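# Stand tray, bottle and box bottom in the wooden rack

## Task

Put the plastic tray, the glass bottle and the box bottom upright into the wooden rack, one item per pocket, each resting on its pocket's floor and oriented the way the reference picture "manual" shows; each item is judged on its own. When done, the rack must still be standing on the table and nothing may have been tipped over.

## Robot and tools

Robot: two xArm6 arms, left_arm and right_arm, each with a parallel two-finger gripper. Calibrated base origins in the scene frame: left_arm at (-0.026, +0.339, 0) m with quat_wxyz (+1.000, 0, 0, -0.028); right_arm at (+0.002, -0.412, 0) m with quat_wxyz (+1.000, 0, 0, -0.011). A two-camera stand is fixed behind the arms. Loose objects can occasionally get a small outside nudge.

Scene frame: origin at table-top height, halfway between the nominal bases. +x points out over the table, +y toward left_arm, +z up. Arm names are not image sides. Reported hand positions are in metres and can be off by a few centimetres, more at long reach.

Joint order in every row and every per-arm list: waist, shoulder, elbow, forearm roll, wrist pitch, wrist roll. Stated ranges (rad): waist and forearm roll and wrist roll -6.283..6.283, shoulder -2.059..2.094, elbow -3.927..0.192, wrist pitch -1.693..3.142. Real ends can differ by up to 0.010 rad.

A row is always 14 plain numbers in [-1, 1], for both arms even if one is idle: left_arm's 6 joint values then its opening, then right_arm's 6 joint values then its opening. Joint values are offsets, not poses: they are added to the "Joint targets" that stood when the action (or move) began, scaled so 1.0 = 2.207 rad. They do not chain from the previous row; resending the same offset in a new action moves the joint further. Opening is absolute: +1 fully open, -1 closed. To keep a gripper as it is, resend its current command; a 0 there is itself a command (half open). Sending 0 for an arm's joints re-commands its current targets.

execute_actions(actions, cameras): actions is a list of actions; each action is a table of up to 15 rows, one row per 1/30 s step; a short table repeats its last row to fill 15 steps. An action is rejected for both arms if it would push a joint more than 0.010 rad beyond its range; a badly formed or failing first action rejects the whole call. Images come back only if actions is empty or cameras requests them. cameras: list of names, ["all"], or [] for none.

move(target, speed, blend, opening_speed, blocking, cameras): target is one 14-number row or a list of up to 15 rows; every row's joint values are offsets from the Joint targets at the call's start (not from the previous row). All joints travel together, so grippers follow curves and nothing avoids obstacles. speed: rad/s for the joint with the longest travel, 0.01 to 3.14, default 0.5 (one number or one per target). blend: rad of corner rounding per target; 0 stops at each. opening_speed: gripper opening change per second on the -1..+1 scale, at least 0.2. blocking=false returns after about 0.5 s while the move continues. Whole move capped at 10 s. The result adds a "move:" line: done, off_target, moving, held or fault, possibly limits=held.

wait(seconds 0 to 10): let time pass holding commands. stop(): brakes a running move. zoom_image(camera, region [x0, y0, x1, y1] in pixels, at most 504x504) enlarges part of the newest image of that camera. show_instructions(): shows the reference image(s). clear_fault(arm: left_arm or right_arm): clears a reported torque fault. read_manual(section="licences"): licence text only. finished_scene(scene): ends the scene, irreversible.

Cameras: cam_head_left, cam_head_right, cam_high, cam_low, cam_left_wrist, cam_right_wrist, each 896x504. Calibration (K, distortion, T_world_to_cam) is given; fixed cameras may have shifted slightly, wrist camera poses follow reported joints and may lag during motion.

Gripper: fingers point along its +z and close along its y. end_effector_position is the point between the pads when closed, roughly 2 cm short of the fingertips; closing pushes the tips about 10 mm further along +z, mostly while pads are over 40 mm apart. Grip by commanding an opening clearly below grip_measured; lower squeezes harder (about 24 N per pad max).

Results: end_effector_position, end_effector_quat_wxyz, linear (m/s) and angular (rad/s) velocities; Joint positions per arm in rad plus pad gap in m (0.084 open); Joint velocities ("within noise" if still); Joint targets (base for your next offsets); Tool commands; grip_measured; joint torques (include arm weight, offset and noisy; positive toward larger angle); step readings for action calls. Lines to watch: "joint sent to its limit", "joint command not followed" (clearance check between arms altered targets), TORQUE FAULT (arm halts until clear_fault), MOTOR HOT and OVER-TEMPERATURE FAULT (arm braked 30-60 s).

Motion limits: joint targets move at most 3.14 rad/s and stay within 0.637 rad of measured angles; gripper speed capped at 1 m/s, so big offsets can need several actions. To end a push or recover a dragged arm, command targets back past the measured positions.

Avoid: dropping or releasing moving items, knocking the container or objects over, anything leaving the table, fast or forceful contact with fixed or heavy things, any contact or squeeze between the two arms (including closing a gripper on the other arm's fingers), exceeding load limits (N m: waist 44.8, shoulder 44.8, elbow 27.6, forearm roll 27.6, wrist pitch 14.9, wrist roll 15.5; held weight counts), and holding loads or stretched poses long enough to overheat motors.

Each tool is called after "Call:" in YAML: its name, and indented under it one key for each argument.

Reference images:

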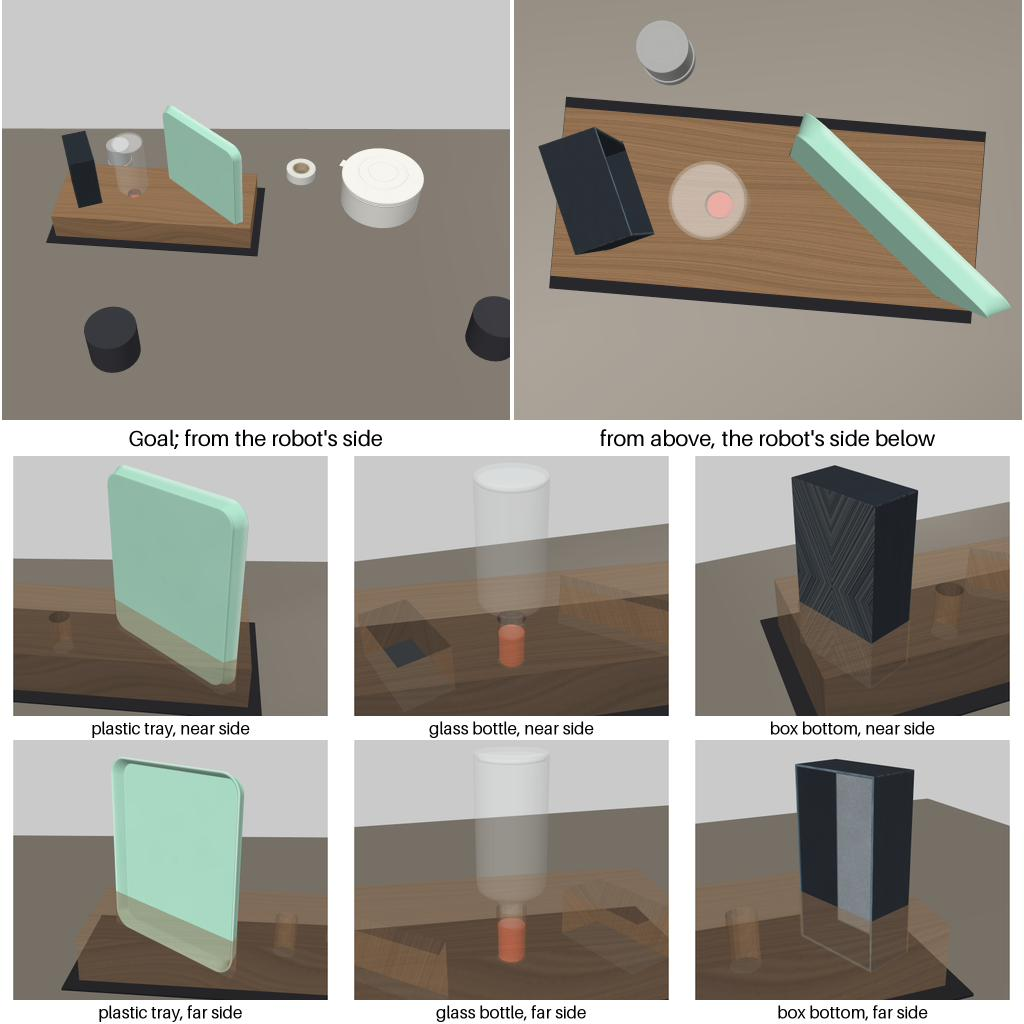

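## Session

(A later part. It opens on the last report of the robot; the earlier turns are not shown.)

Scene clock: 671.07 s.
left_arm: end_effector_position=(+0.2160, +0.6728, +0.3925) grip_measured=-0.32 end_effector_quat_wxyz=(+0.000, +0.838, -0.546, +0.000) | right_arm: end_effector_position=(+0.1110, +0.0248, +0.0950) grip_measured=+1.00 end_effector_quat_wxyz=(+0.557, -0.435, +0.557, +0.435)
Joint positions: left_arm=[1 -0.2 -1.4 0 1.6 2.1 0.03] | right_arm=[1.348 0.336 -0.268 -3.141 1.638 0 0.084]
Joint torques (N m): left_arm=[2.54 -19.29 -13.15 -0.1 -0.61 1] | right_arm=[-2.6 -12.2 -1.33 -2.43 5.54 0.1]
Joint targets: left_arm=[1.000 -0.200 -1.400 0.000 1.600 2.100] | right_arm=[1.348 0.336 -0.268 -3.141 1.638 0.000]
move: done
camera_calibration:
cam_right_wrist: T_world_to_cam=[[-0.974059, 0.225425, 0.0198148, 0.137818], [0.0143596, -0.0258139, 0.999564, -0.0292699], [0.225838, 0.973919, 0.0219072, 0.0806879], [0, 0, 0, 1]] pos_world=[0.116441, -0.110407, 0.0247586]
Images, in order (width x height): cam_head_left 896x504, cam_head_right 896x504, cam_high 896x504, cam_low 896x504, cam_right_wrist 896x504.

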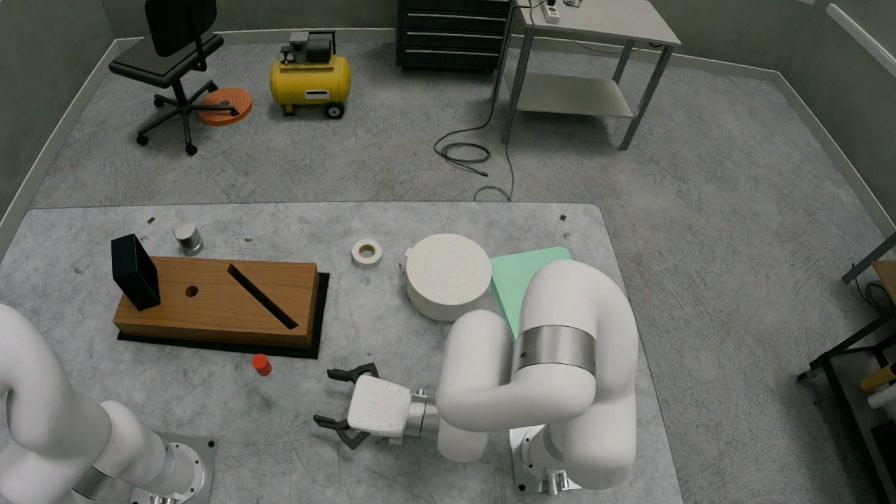

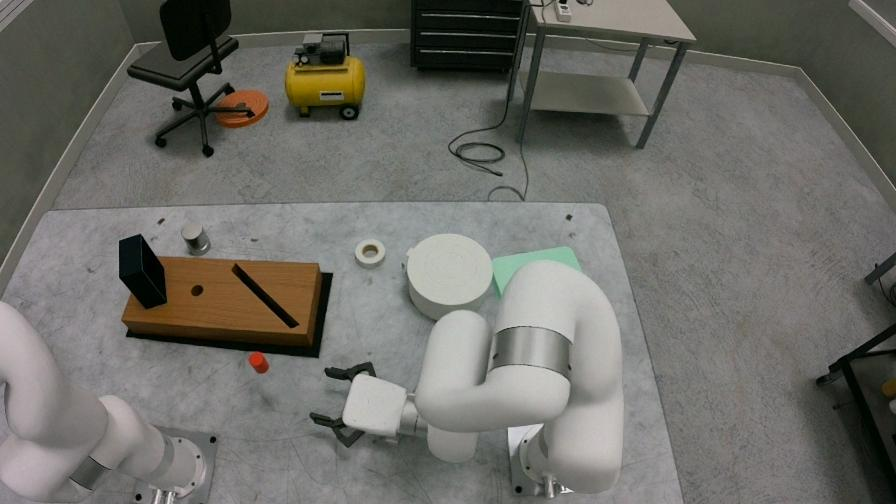

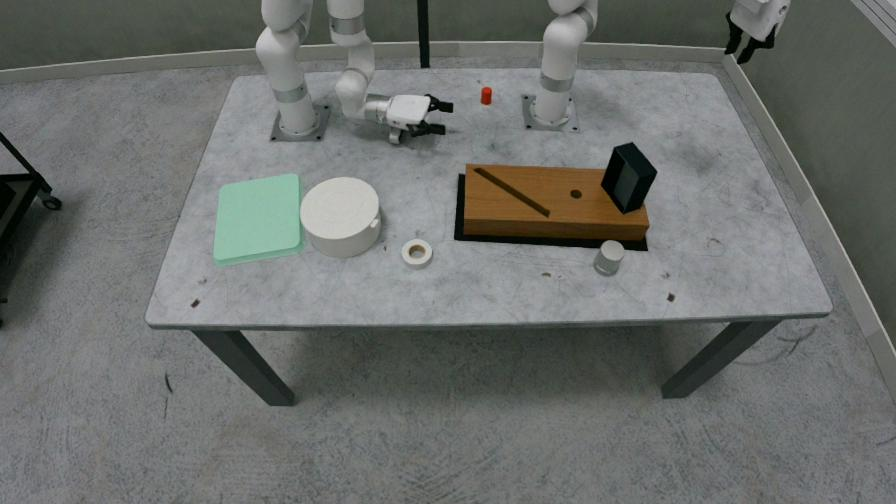

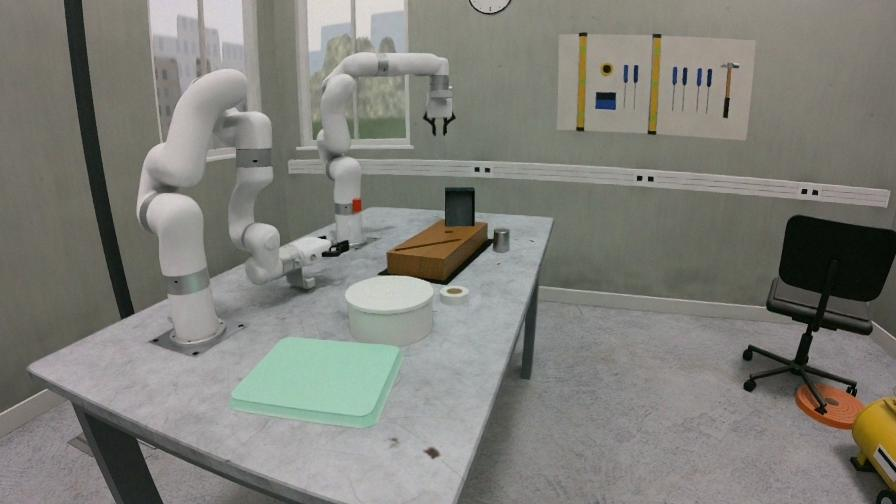

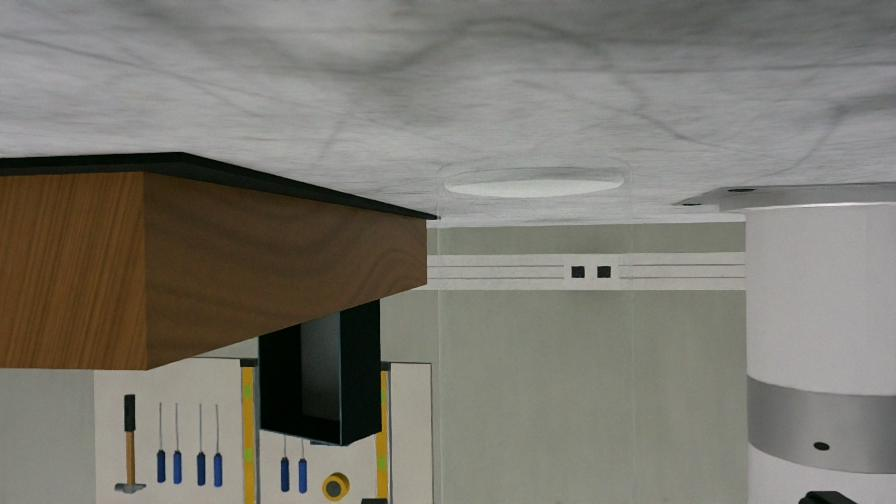

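Call:
move:
  target:
    - [0,0,0,0,0,0,-0.3,-0.0010,0.0263,-0.0800,0,-0.0537,0,1.0]
    - [0,0,0,0,0,0,-0.3,-0.0010,0.0607,-0.1650,0,-0.1043,0,1.0]
    - [0,0,0,0,0,0,-0.3,-0.0010,0.0607,-0.1650,0,-0.1043,0,-0.1]
    - [0,0,0,0,0,0,-0.3,-0.0010,-0.1949,-0.1573,0,-0.3522,0,-0.1]
  speed: [0.25,0.25,0.25,0.3]
  blend: [0.01,0,0,0]
  opening_speed: 0.8
  cameras: ["cam_head_left","cam_low","cam_high","cam_right_wrist"]

Scene clock: 686.87 s.
left_arm: end_effector_position=(+0.2160, +0.6728, +0.3925) grip_measured=-0.32 end_effector_quat_wxyz=(+0.000, +0.838, -0.546, +0.000) | right_arm: end_effector_position=(+0.1387, +0.1312, +0.2698) grip_measured=+0.57 end_effector_quat_wxyz=(+0.557, -0.435, +0.558, +0.435)
Joint positions: left_arm=[1 -0.2 -1.4 0 1.6 2.1 0.03] | right_arm=[1.346 -0.094 -0.615 -3.141 0.861 0 0.068]
Joint torques (N m): left_arm=[2.5 -19.18 -13.14 0.69 -0.58 1.06] | right_arm=[-0.85 -22.58 -8.53 -1.42 0.9 2.16]
Joint targets: left_arm=[1.000 -0.200 -1.400 0.000 1.600 2.100] | right_arm=[1.346 -0.094 -0.615 -3.141 0.861 0.000]
move: done
camera_calibration:
cam_right_wrist: T_world_to_cam=[[-0.973566, 0.227528, 0.0199887, 0.13696], [0.0145185, -0.0256902, 0.999565, -0.201762], [0.227942, 0.973433, 0.0217078, -0.0332097], [0, 0, 0, 1]] pos_world=[0.143838, -0.00401808, 0.199658]
Images, in order (width x height): cam_head_left 896x504, cam_high 896x504, cam_low 896x504, cam_right_wrist 896x504.

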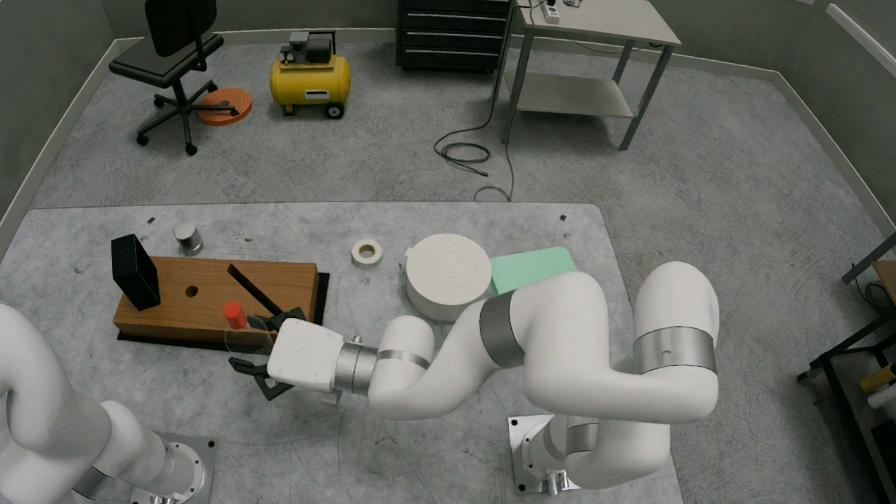

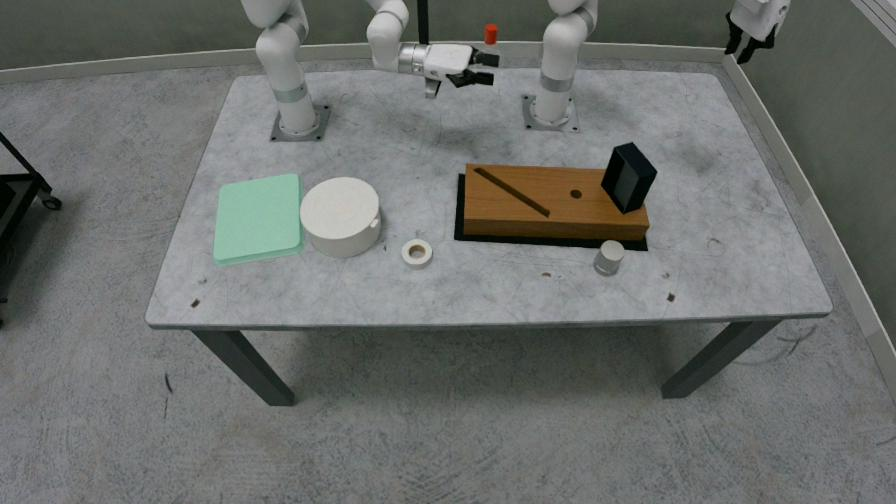

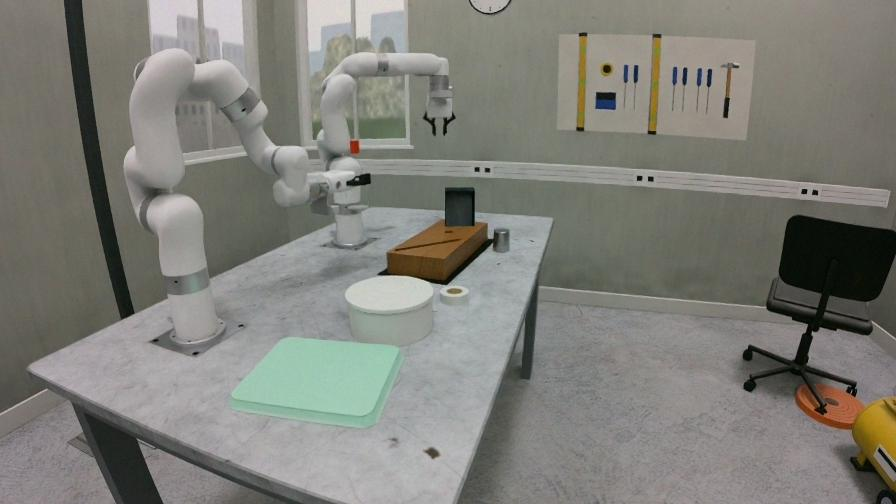

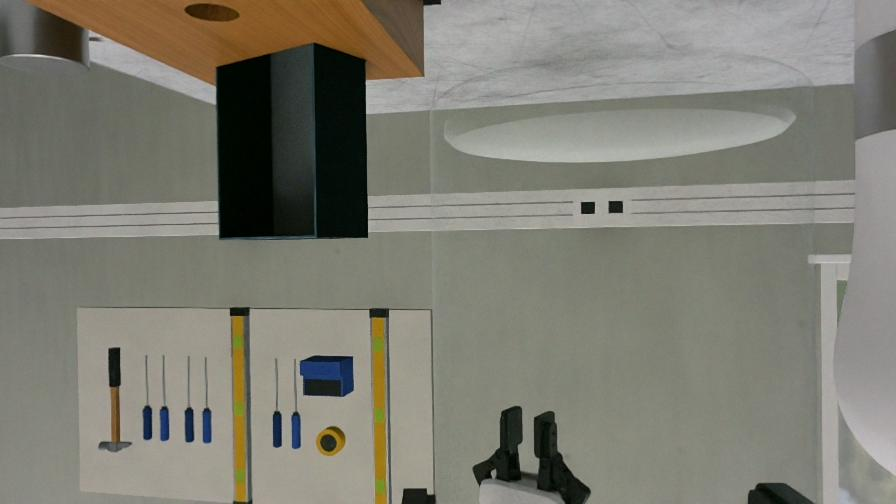

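Call:
move:
  target: [0,0,0,0,0,0,-0.3,0,0,0,0,0,0.9062,-0.1]
  speed: 1.2

Call:
move:
  target: [0,0,0,0,0,0,-0.3,-0.0939,0.4324,-0.5827,0,-0.1503,0.5173,-0.1]
  speed: 0.6
  cameras: ["cam_head_left","cam_head_right","cam_low","cam_high","cam_right_wrist"]

Call:
zoom_image:
  camera: "cam_head_left"
  region: [150, 220, 250, 320]

Call:
zoom_image:
  camera: "cam_high"
  region: [530, 120, 630, 220]

Call:
zoom_image:
  camera: "cam_low"
  region: [410, 170, 500, 260]

Scene clock: 701.20 s.
left_arm: end_effector_position=(+0.2160, +0.6728, +0.3925) grip_measured=-0.32 end_effector_quat_wxyz=(+0.000, +0.838, -0.546, +0.000) | right_arm: end_effector_position=(+0.1388, +0.1312, +0.2698) grip_measured=+0.57 end_effector_quat_wxyz=(-0.065, +0.234, +0.667, +0.704)
Joint positions: left_arm=[1 -0.2 -1.4 0 1.6 2.1 0.03] | right_arm=[1.346 -0.094 -0.615 -3.141 0.861 2 0.068]
Joint torques (N m): left_arm=[2.37 -19.08 -13.13 0.84 -0.51 0.89] | right_arm=[2.44 -22.3 -11.97 -0.73 4.04 2.25]
Joint targets: left_arm=[1.000 -0.200 -1.400 0.000 1.600 2.100] | right_arm=[1.346 -0.094 -0.615 -3.141 0.861 2.000]
move: done

Scene clock: 703.80 s.
left_arm: end_effector_position=(+0.2160, +0.6728, +0.3925) grip_measured=-0.32 end_effector_quat_wxyz=(+0.000, +0.838, -0.546, +0.000) | right_arm: end_effector_position=(+0.3688, +0.3403, +0.2299) grip_measured=+0.57 end_effector_quat_wxyz=(-0.375, +0.600, +0.375, +0.600)
Joint positions: left_arm=[1 -0.2 -1.4 0 1.6 2.1 0.03] | right_arm=[1.139 0.86 -1.901 -3.141 0.529 3.142 0.068]
Joint torques (N m): left_arm=[2.44 -19.17 -13.17 0.78 -0.47 0.98] | right_arm=[-3.01 -34.96 -13.78 -0.66 0.97 2.28]
Joint targets: left_arm=[1.000 -0.200 -1.400 0.000 1.600 2.100] | right_arm=[1.139 0.860 -1.901 -3.141 0.529 3.142]
move: done
camera_calibration:
cam_right_wrist: T_world_to_cam=[[0.891156, -0.453258, -0.0199406, -0.132658], [-0.0278841, -0.0108491, -0.999552, 0.310362], [0.452839, 0.891313, -0.0223069, -0.333322], [0, 0, 0, 1]] pos_world=[0.277815, 0.240333, 0.300142]
Images, in order (width x height): cam_head_left 896x504, cam_head_right 896x504, cam_high 896x504, cam_low 896x504, cam_right_wrist 896x504.

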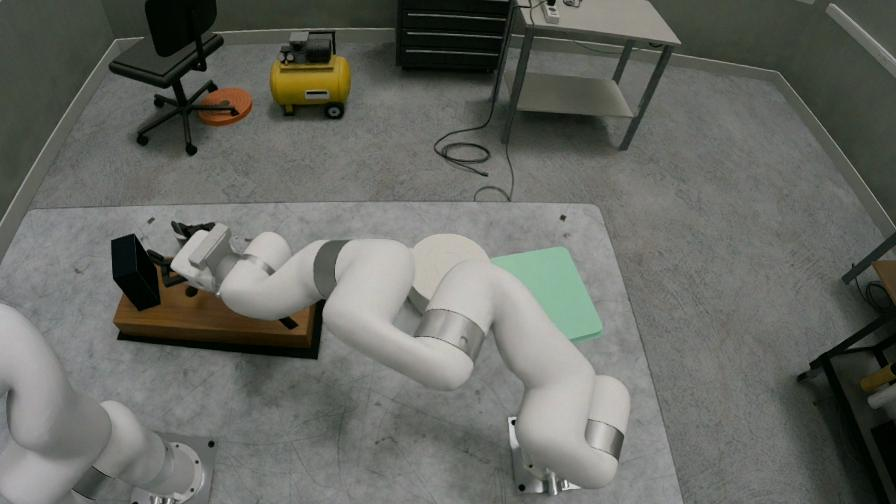

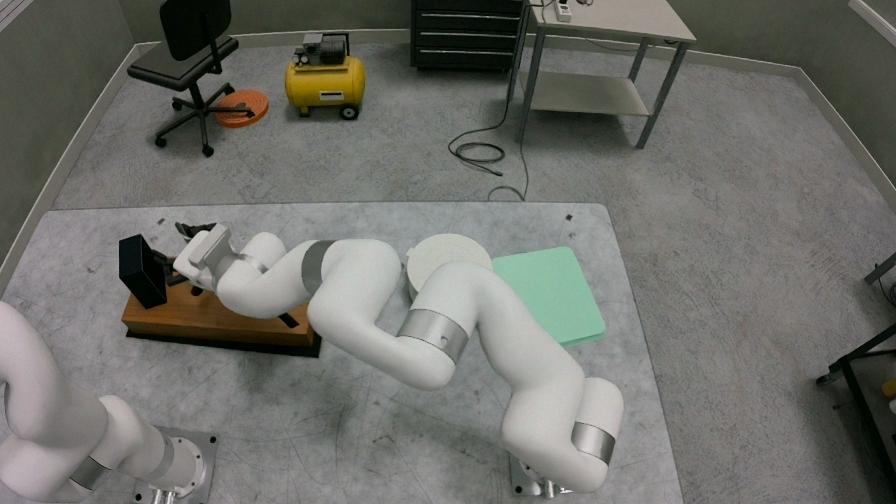

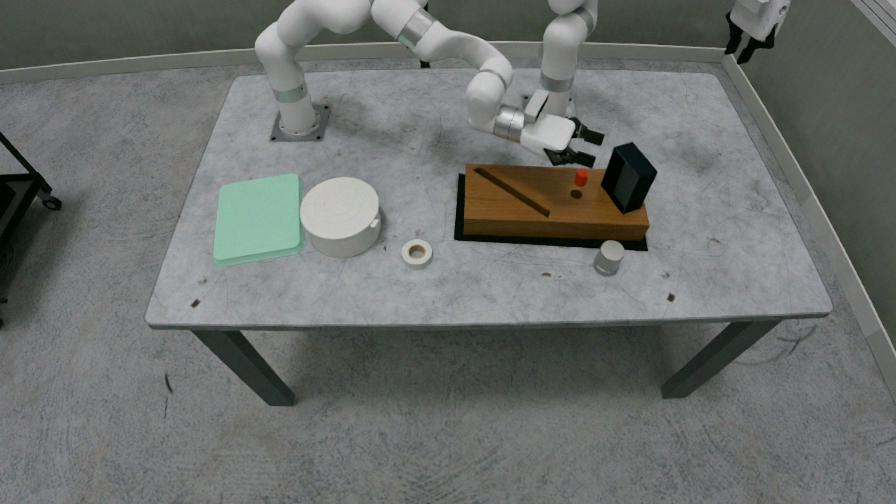

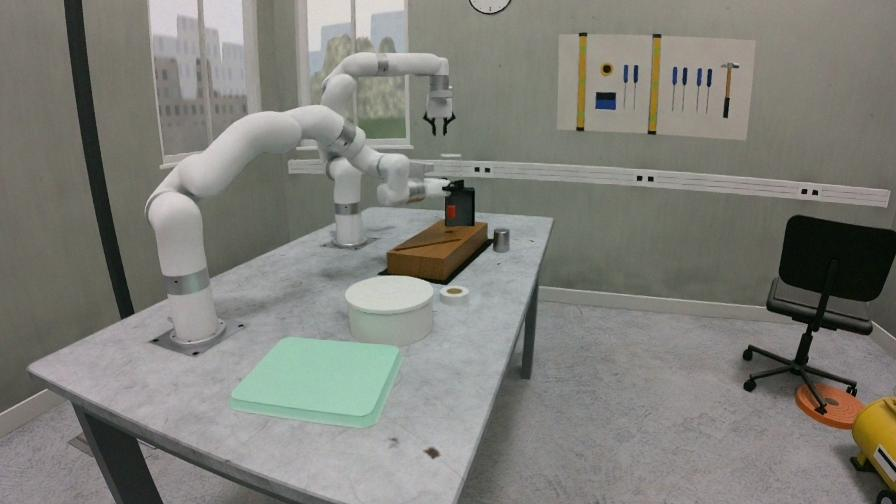

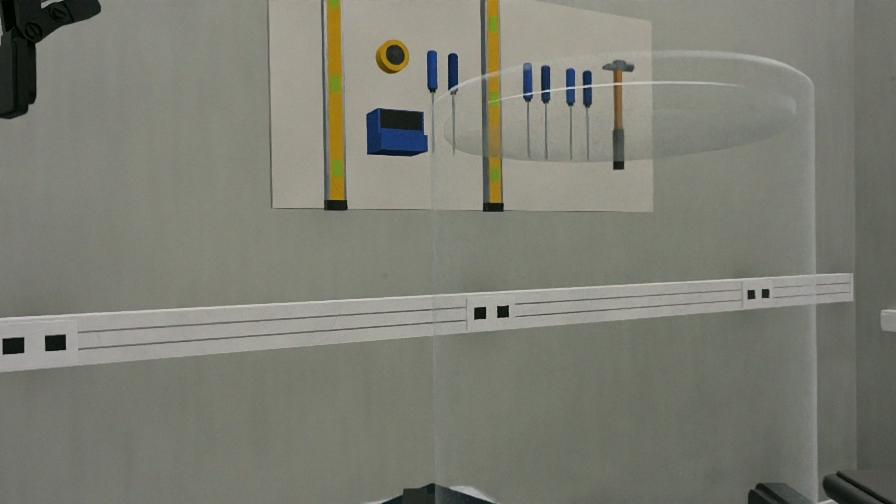

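Scaled by 5.040 from the camera's 896x504 image, which has a finer 1280x720 frame.

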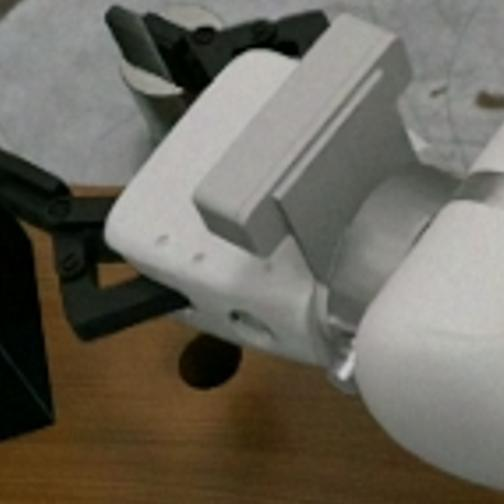

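Scaled by 5.040 from the camera's 896x504 image, which has a finer 1280x720 frame.

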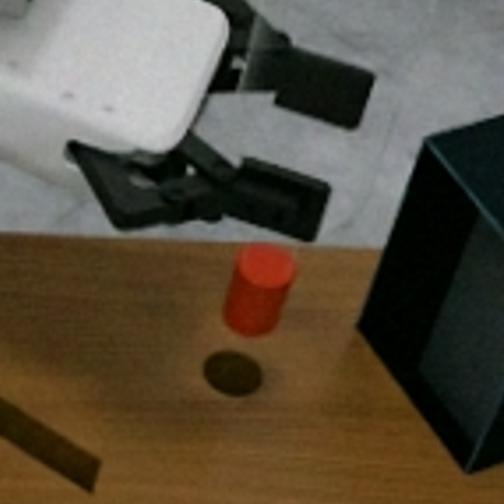

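Scaled by 5.600 from the camera's 896x504 image, which has a finer 1280x720 frame.

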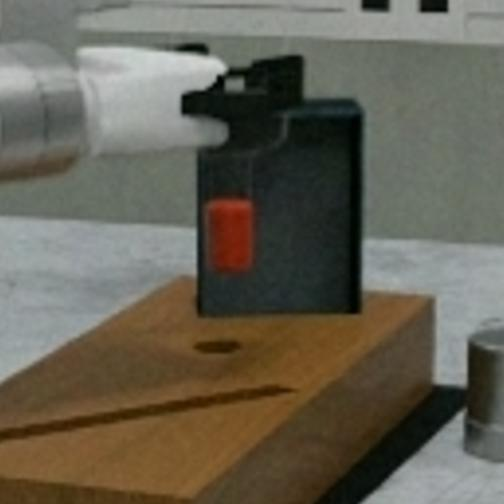

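Call:
zoom_image:
  camera: "cam_high"
  region: [560, 150, 610, 205]

Call:
zoom_image:
  camera: "cam_low"
  region: [430, 175, 480, 240]

Scaled by 9.164 from the camera's 896x504 image, which has a finer 1280x720 frame.

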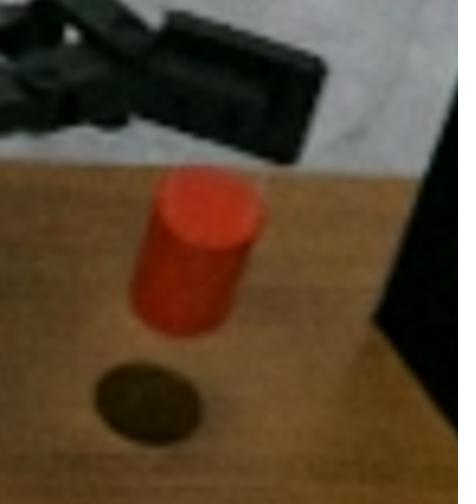

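Scaled by 7.754 from the camera's 896x504 image, which has a finer 1280x720 frame.

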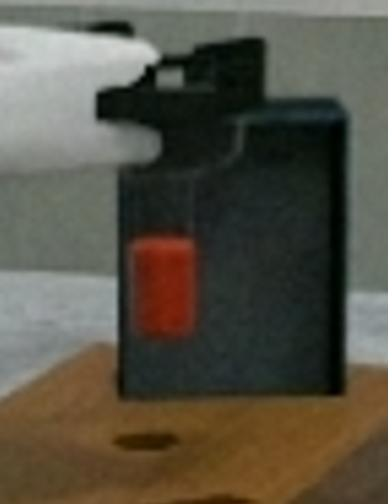

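Call:
move:
  target: [0,0,0,0,0,0,-0.3,0.0042,0.0211,0.0051,0,0.0262,0,-0.1]
  speed: 0.1
  cameras: ["cam_high","cam_low","cam_head_left","cam_head_right"]

Call:
zoom_image:
  camera: "cam_high"
  region: [560, 160, 605, 205]

Call:
zoom_image:
  camera: "cam_low"
  region: [430, 195, 475, 240]

Call:
zoom_image:
  camera: "cam_head_left"
  region: [165, 260, 225, 310]

Scene clock: 726.67 s.
left_arm: end_effector_position=(+0.2160, +0.6728, +0.3925) grip_measured=-0.32 end_effector_quat_wxyz=(+0.000, +0.838, -0.546, +0.000) | right_arm: end_effector_position=(+0.3618, +0.3435, +0.1989) grip_measured=+0.57 end_effector_quat_wxyz=(-0.378, +0.598, +0.377, +0.598)
Joint positions: left_arm=[1 -0.2 -1.4 0 1.6 2.1 0.03] | right_arm=[1.148 0.906 -1.89 -3.141 0.587 3.142 0.068]
Joint torques (N m): left_arm=[2.36 -18.94 -13.07 0.9 -0.6 0.98] | right_arm=[3.6 -35.08 -9.78 -0.18 6.62 -0.18]
Joint targets: left_arm=[1.000 -0.200 -1.400 0.000 1.600 2.100] | right_arm=[1.148 0.907 -1.890 -3.141 0.587 3.142]
move: done
Images, in order (width x height): cam_head_left 896x504, cam_head_right 896x504, cam_high 896x504, cam_low 896x504.

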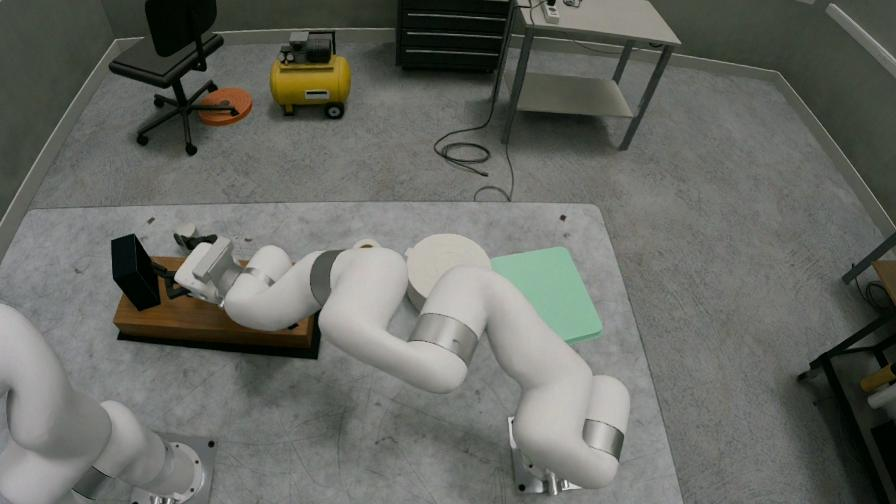

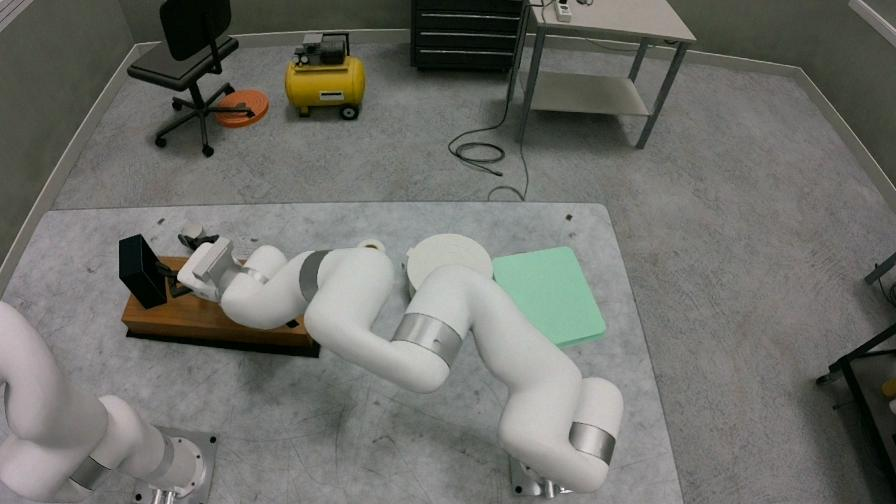

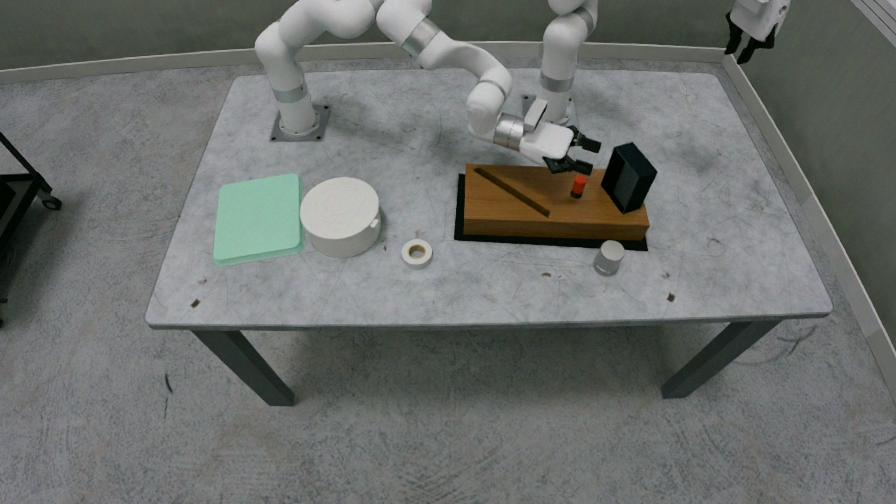

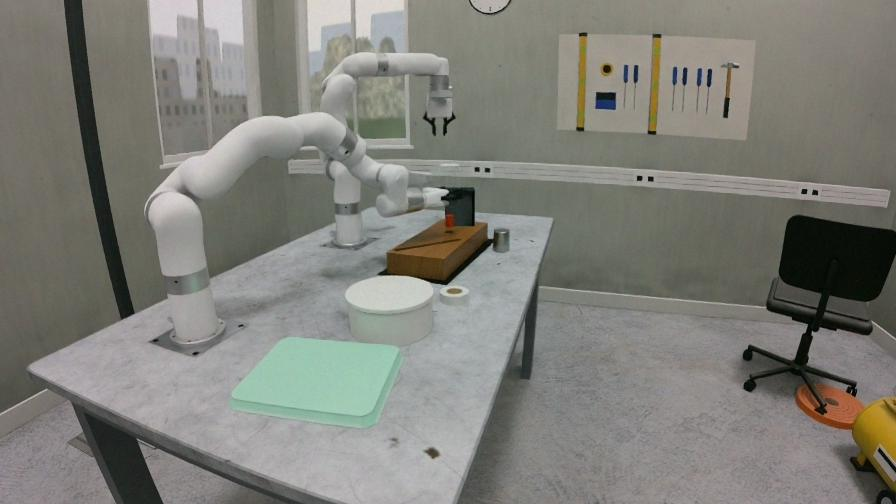

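Scaled by 11.200 from the camera's 896x504 image, which has a finer 1280x720 frame.

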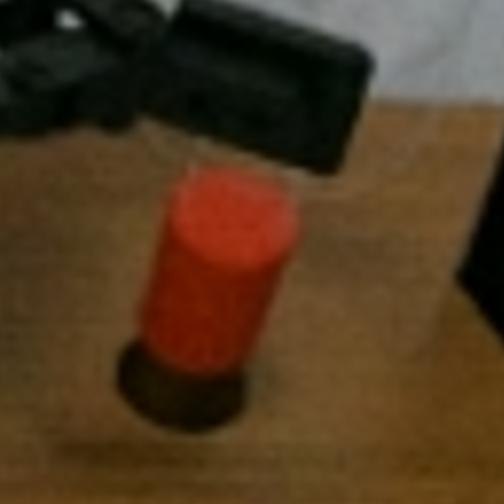

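Scaled by 11.200 from the camera's 896x504 image, which has a finer 1280x720 frame.

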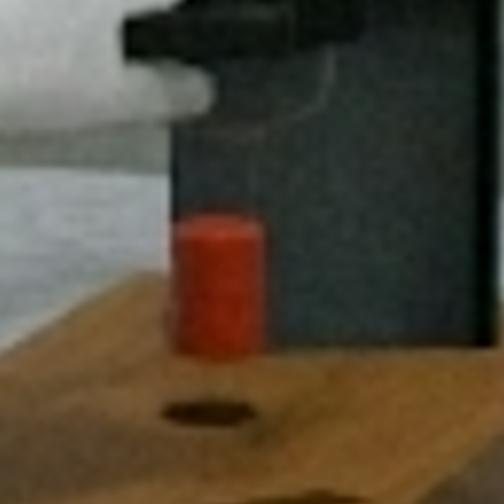

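Scaled by 8.400 from the camera's 896x504 image, which has a finer 1280x720 frame.

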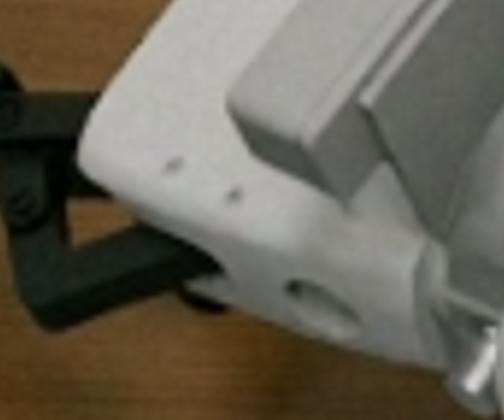

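Call:
move:
  target: [0,0,0,0,0,0,-0.3,0.0013,0.0109,-0.0014,0,0.0095,0,-0.1]
  speed: 0.06
  cameras: ["cam_high","cam_low"]

Call:
zoom_image:
  camera: "cam_high"
  region: [565, 170, 600, 205]

Call:
zoom_image:
  camera: "cam_low"
  region: [435, 205, 470, 240]

Scene clock: 736.37 s.
left_arm: end_effector_position=(+0.2160, +0.6728, +0.3925) grip_measured=-0.32 end_effector_quat_wxyz=(+0.000, +0.838, -0.546, +0.000) | right_arm: end_effector_position=(+0.3598, +0.3449, +0.1859) grip_measured=+0.57 end_effector_quat_wxyz=(-0.378, +0.597, +0.378, +0.597)
Joint positions: left_arm=[1 -0.2 -1.4 0 1.6 2.1 0.03] | right_arm=[1.151 0.931 -1.893 -3.141 0.608 3.142 0.068]
Joint torques (N m): left_arm=[2.57 -18.94 -13.14 0.92 -0.44 1.07] | right_arm=[3.72 -35.35 -13.61 0.02 6.63 -1.94]
Joint targets: left_arm=[1.000 -0.200 -1.400 0.000 1.600 2.100] | right_arm=[1.151 0.931 -1.893 -3.141 0.608 3.142]
move: done
Images, in order (width x height): cam_high 896x504, cam_low 896x504.

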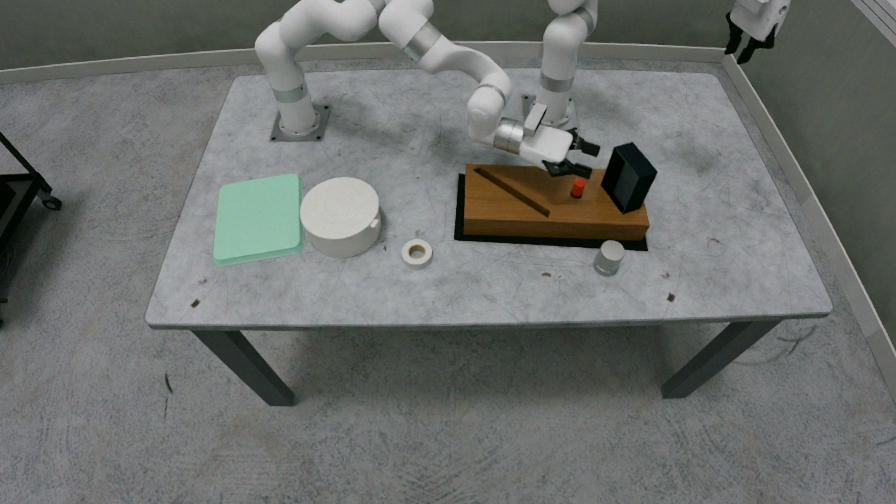

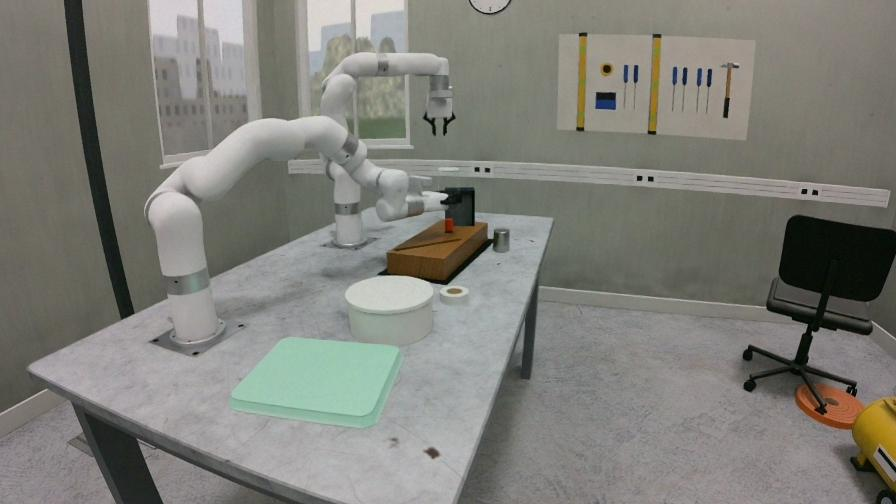

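Scaled by 14.400 from the camera's 896x504 image, which has a finer 1280x720 frame.

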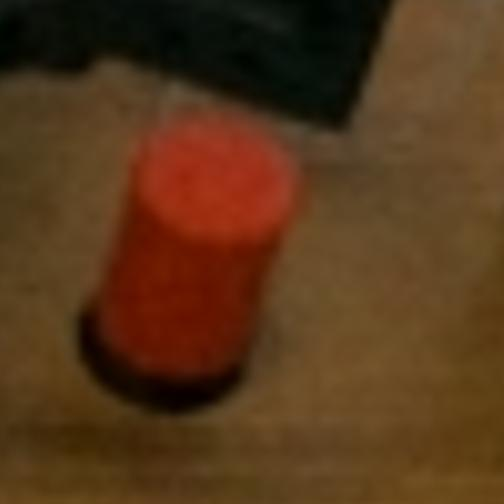

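Scaled by 14.400 from the camera's 896x504 image, which has a finer 1280x720 frame.

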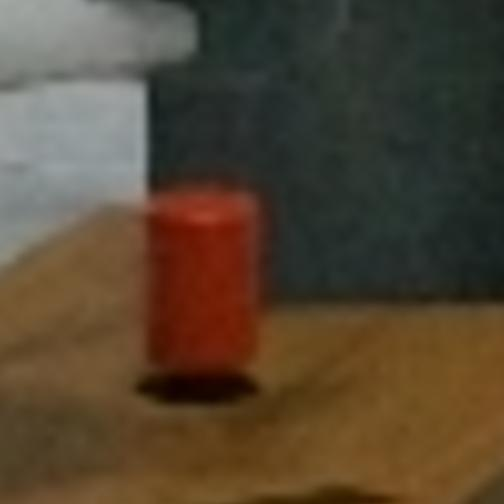

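Call:
move:
  target: [0,0,0,0,0,0,-0.3,-0.0001,0.0061,0.0030,0,0.0091,0,-0.1]
  speed: 0.04
  cameras: ["cam_high","cam_low"]

Call:
zoom_image:
  camera: "cam_high"
  region: [565, 170, 600, 205]

Call:
zoom_image:
  camera: "cam_low"
  region: [435, 205, 470, 240]

Scene clock: 747.70 s.
left_arm: end_effector_position=(+0.2160, +0.6728, +0.3925) grip_measured=-0.32 end_effector_quat_wxyz=(+0.000, +0.838, -0.546, +0.000) | right_arm: end_effector_position=(+0.3594, +0.3440, +0.1758) grip_measured=+0.57 end_effector_quat_wxyz=(-0.378, +0.598, +0.378, +0.597)
Joint positions: left_arm=[1 -0.2 -1.4 0 1.6 2.1 0.03] | right_arm=[1.151 0.944 -1.886 -3.141 0.628 3.142 0.068]
Joint torques (N m): left_arm=[2.34 -18.88 -13.11 0.8 -0.55 1.03] | right_arm=[-3.09 -35.24 -9.62 0.37 6.59 -1.89]
Joint targets: left_arm=[1.000 -0.200 -1.400 0.000 1.600 2.100] | right_arm=[1.151 0.944 -1.886 -3.141 0.628 3.142]
move: done
Images, in order (width x height): cam_high 896x504, cam_low 896x504.

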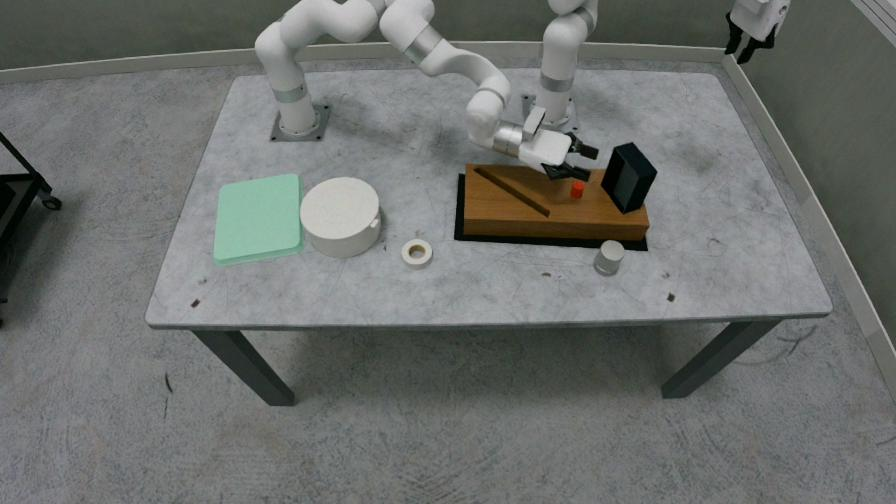

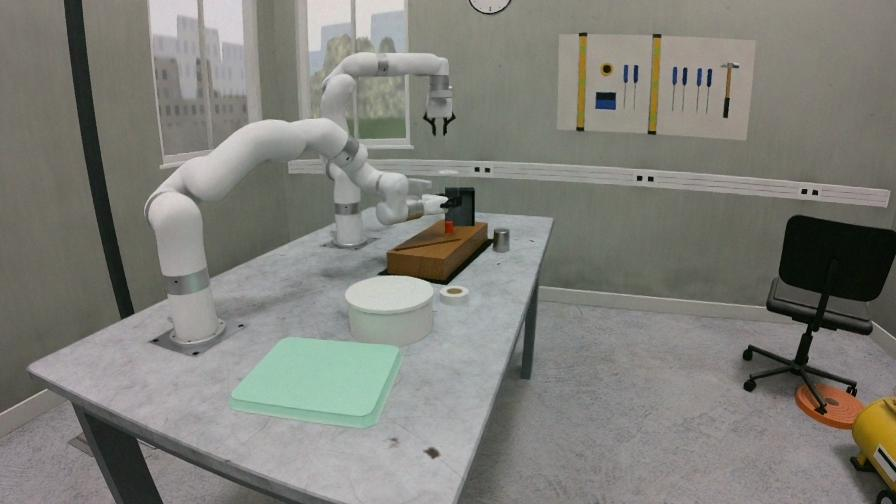

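Scaled by 14.400 from the camera's 896x504 image, which has a finer 1280x720 frame.

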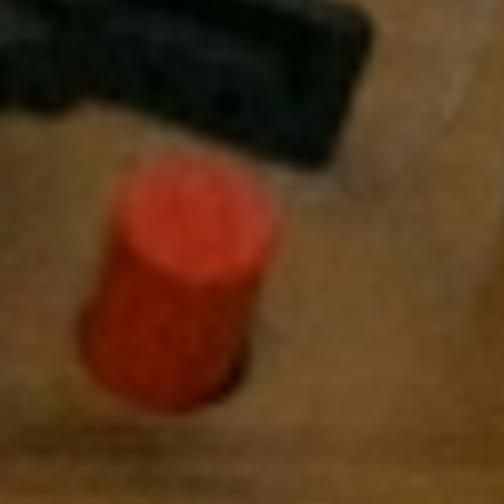

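Scaled by 14.400 from the camera's 896x504 image, which has a finer 1280x720 frame.

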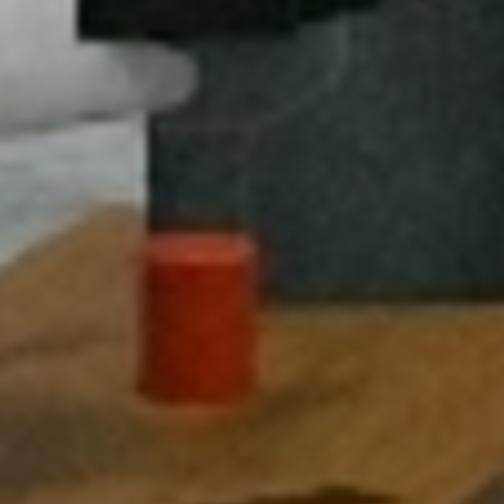

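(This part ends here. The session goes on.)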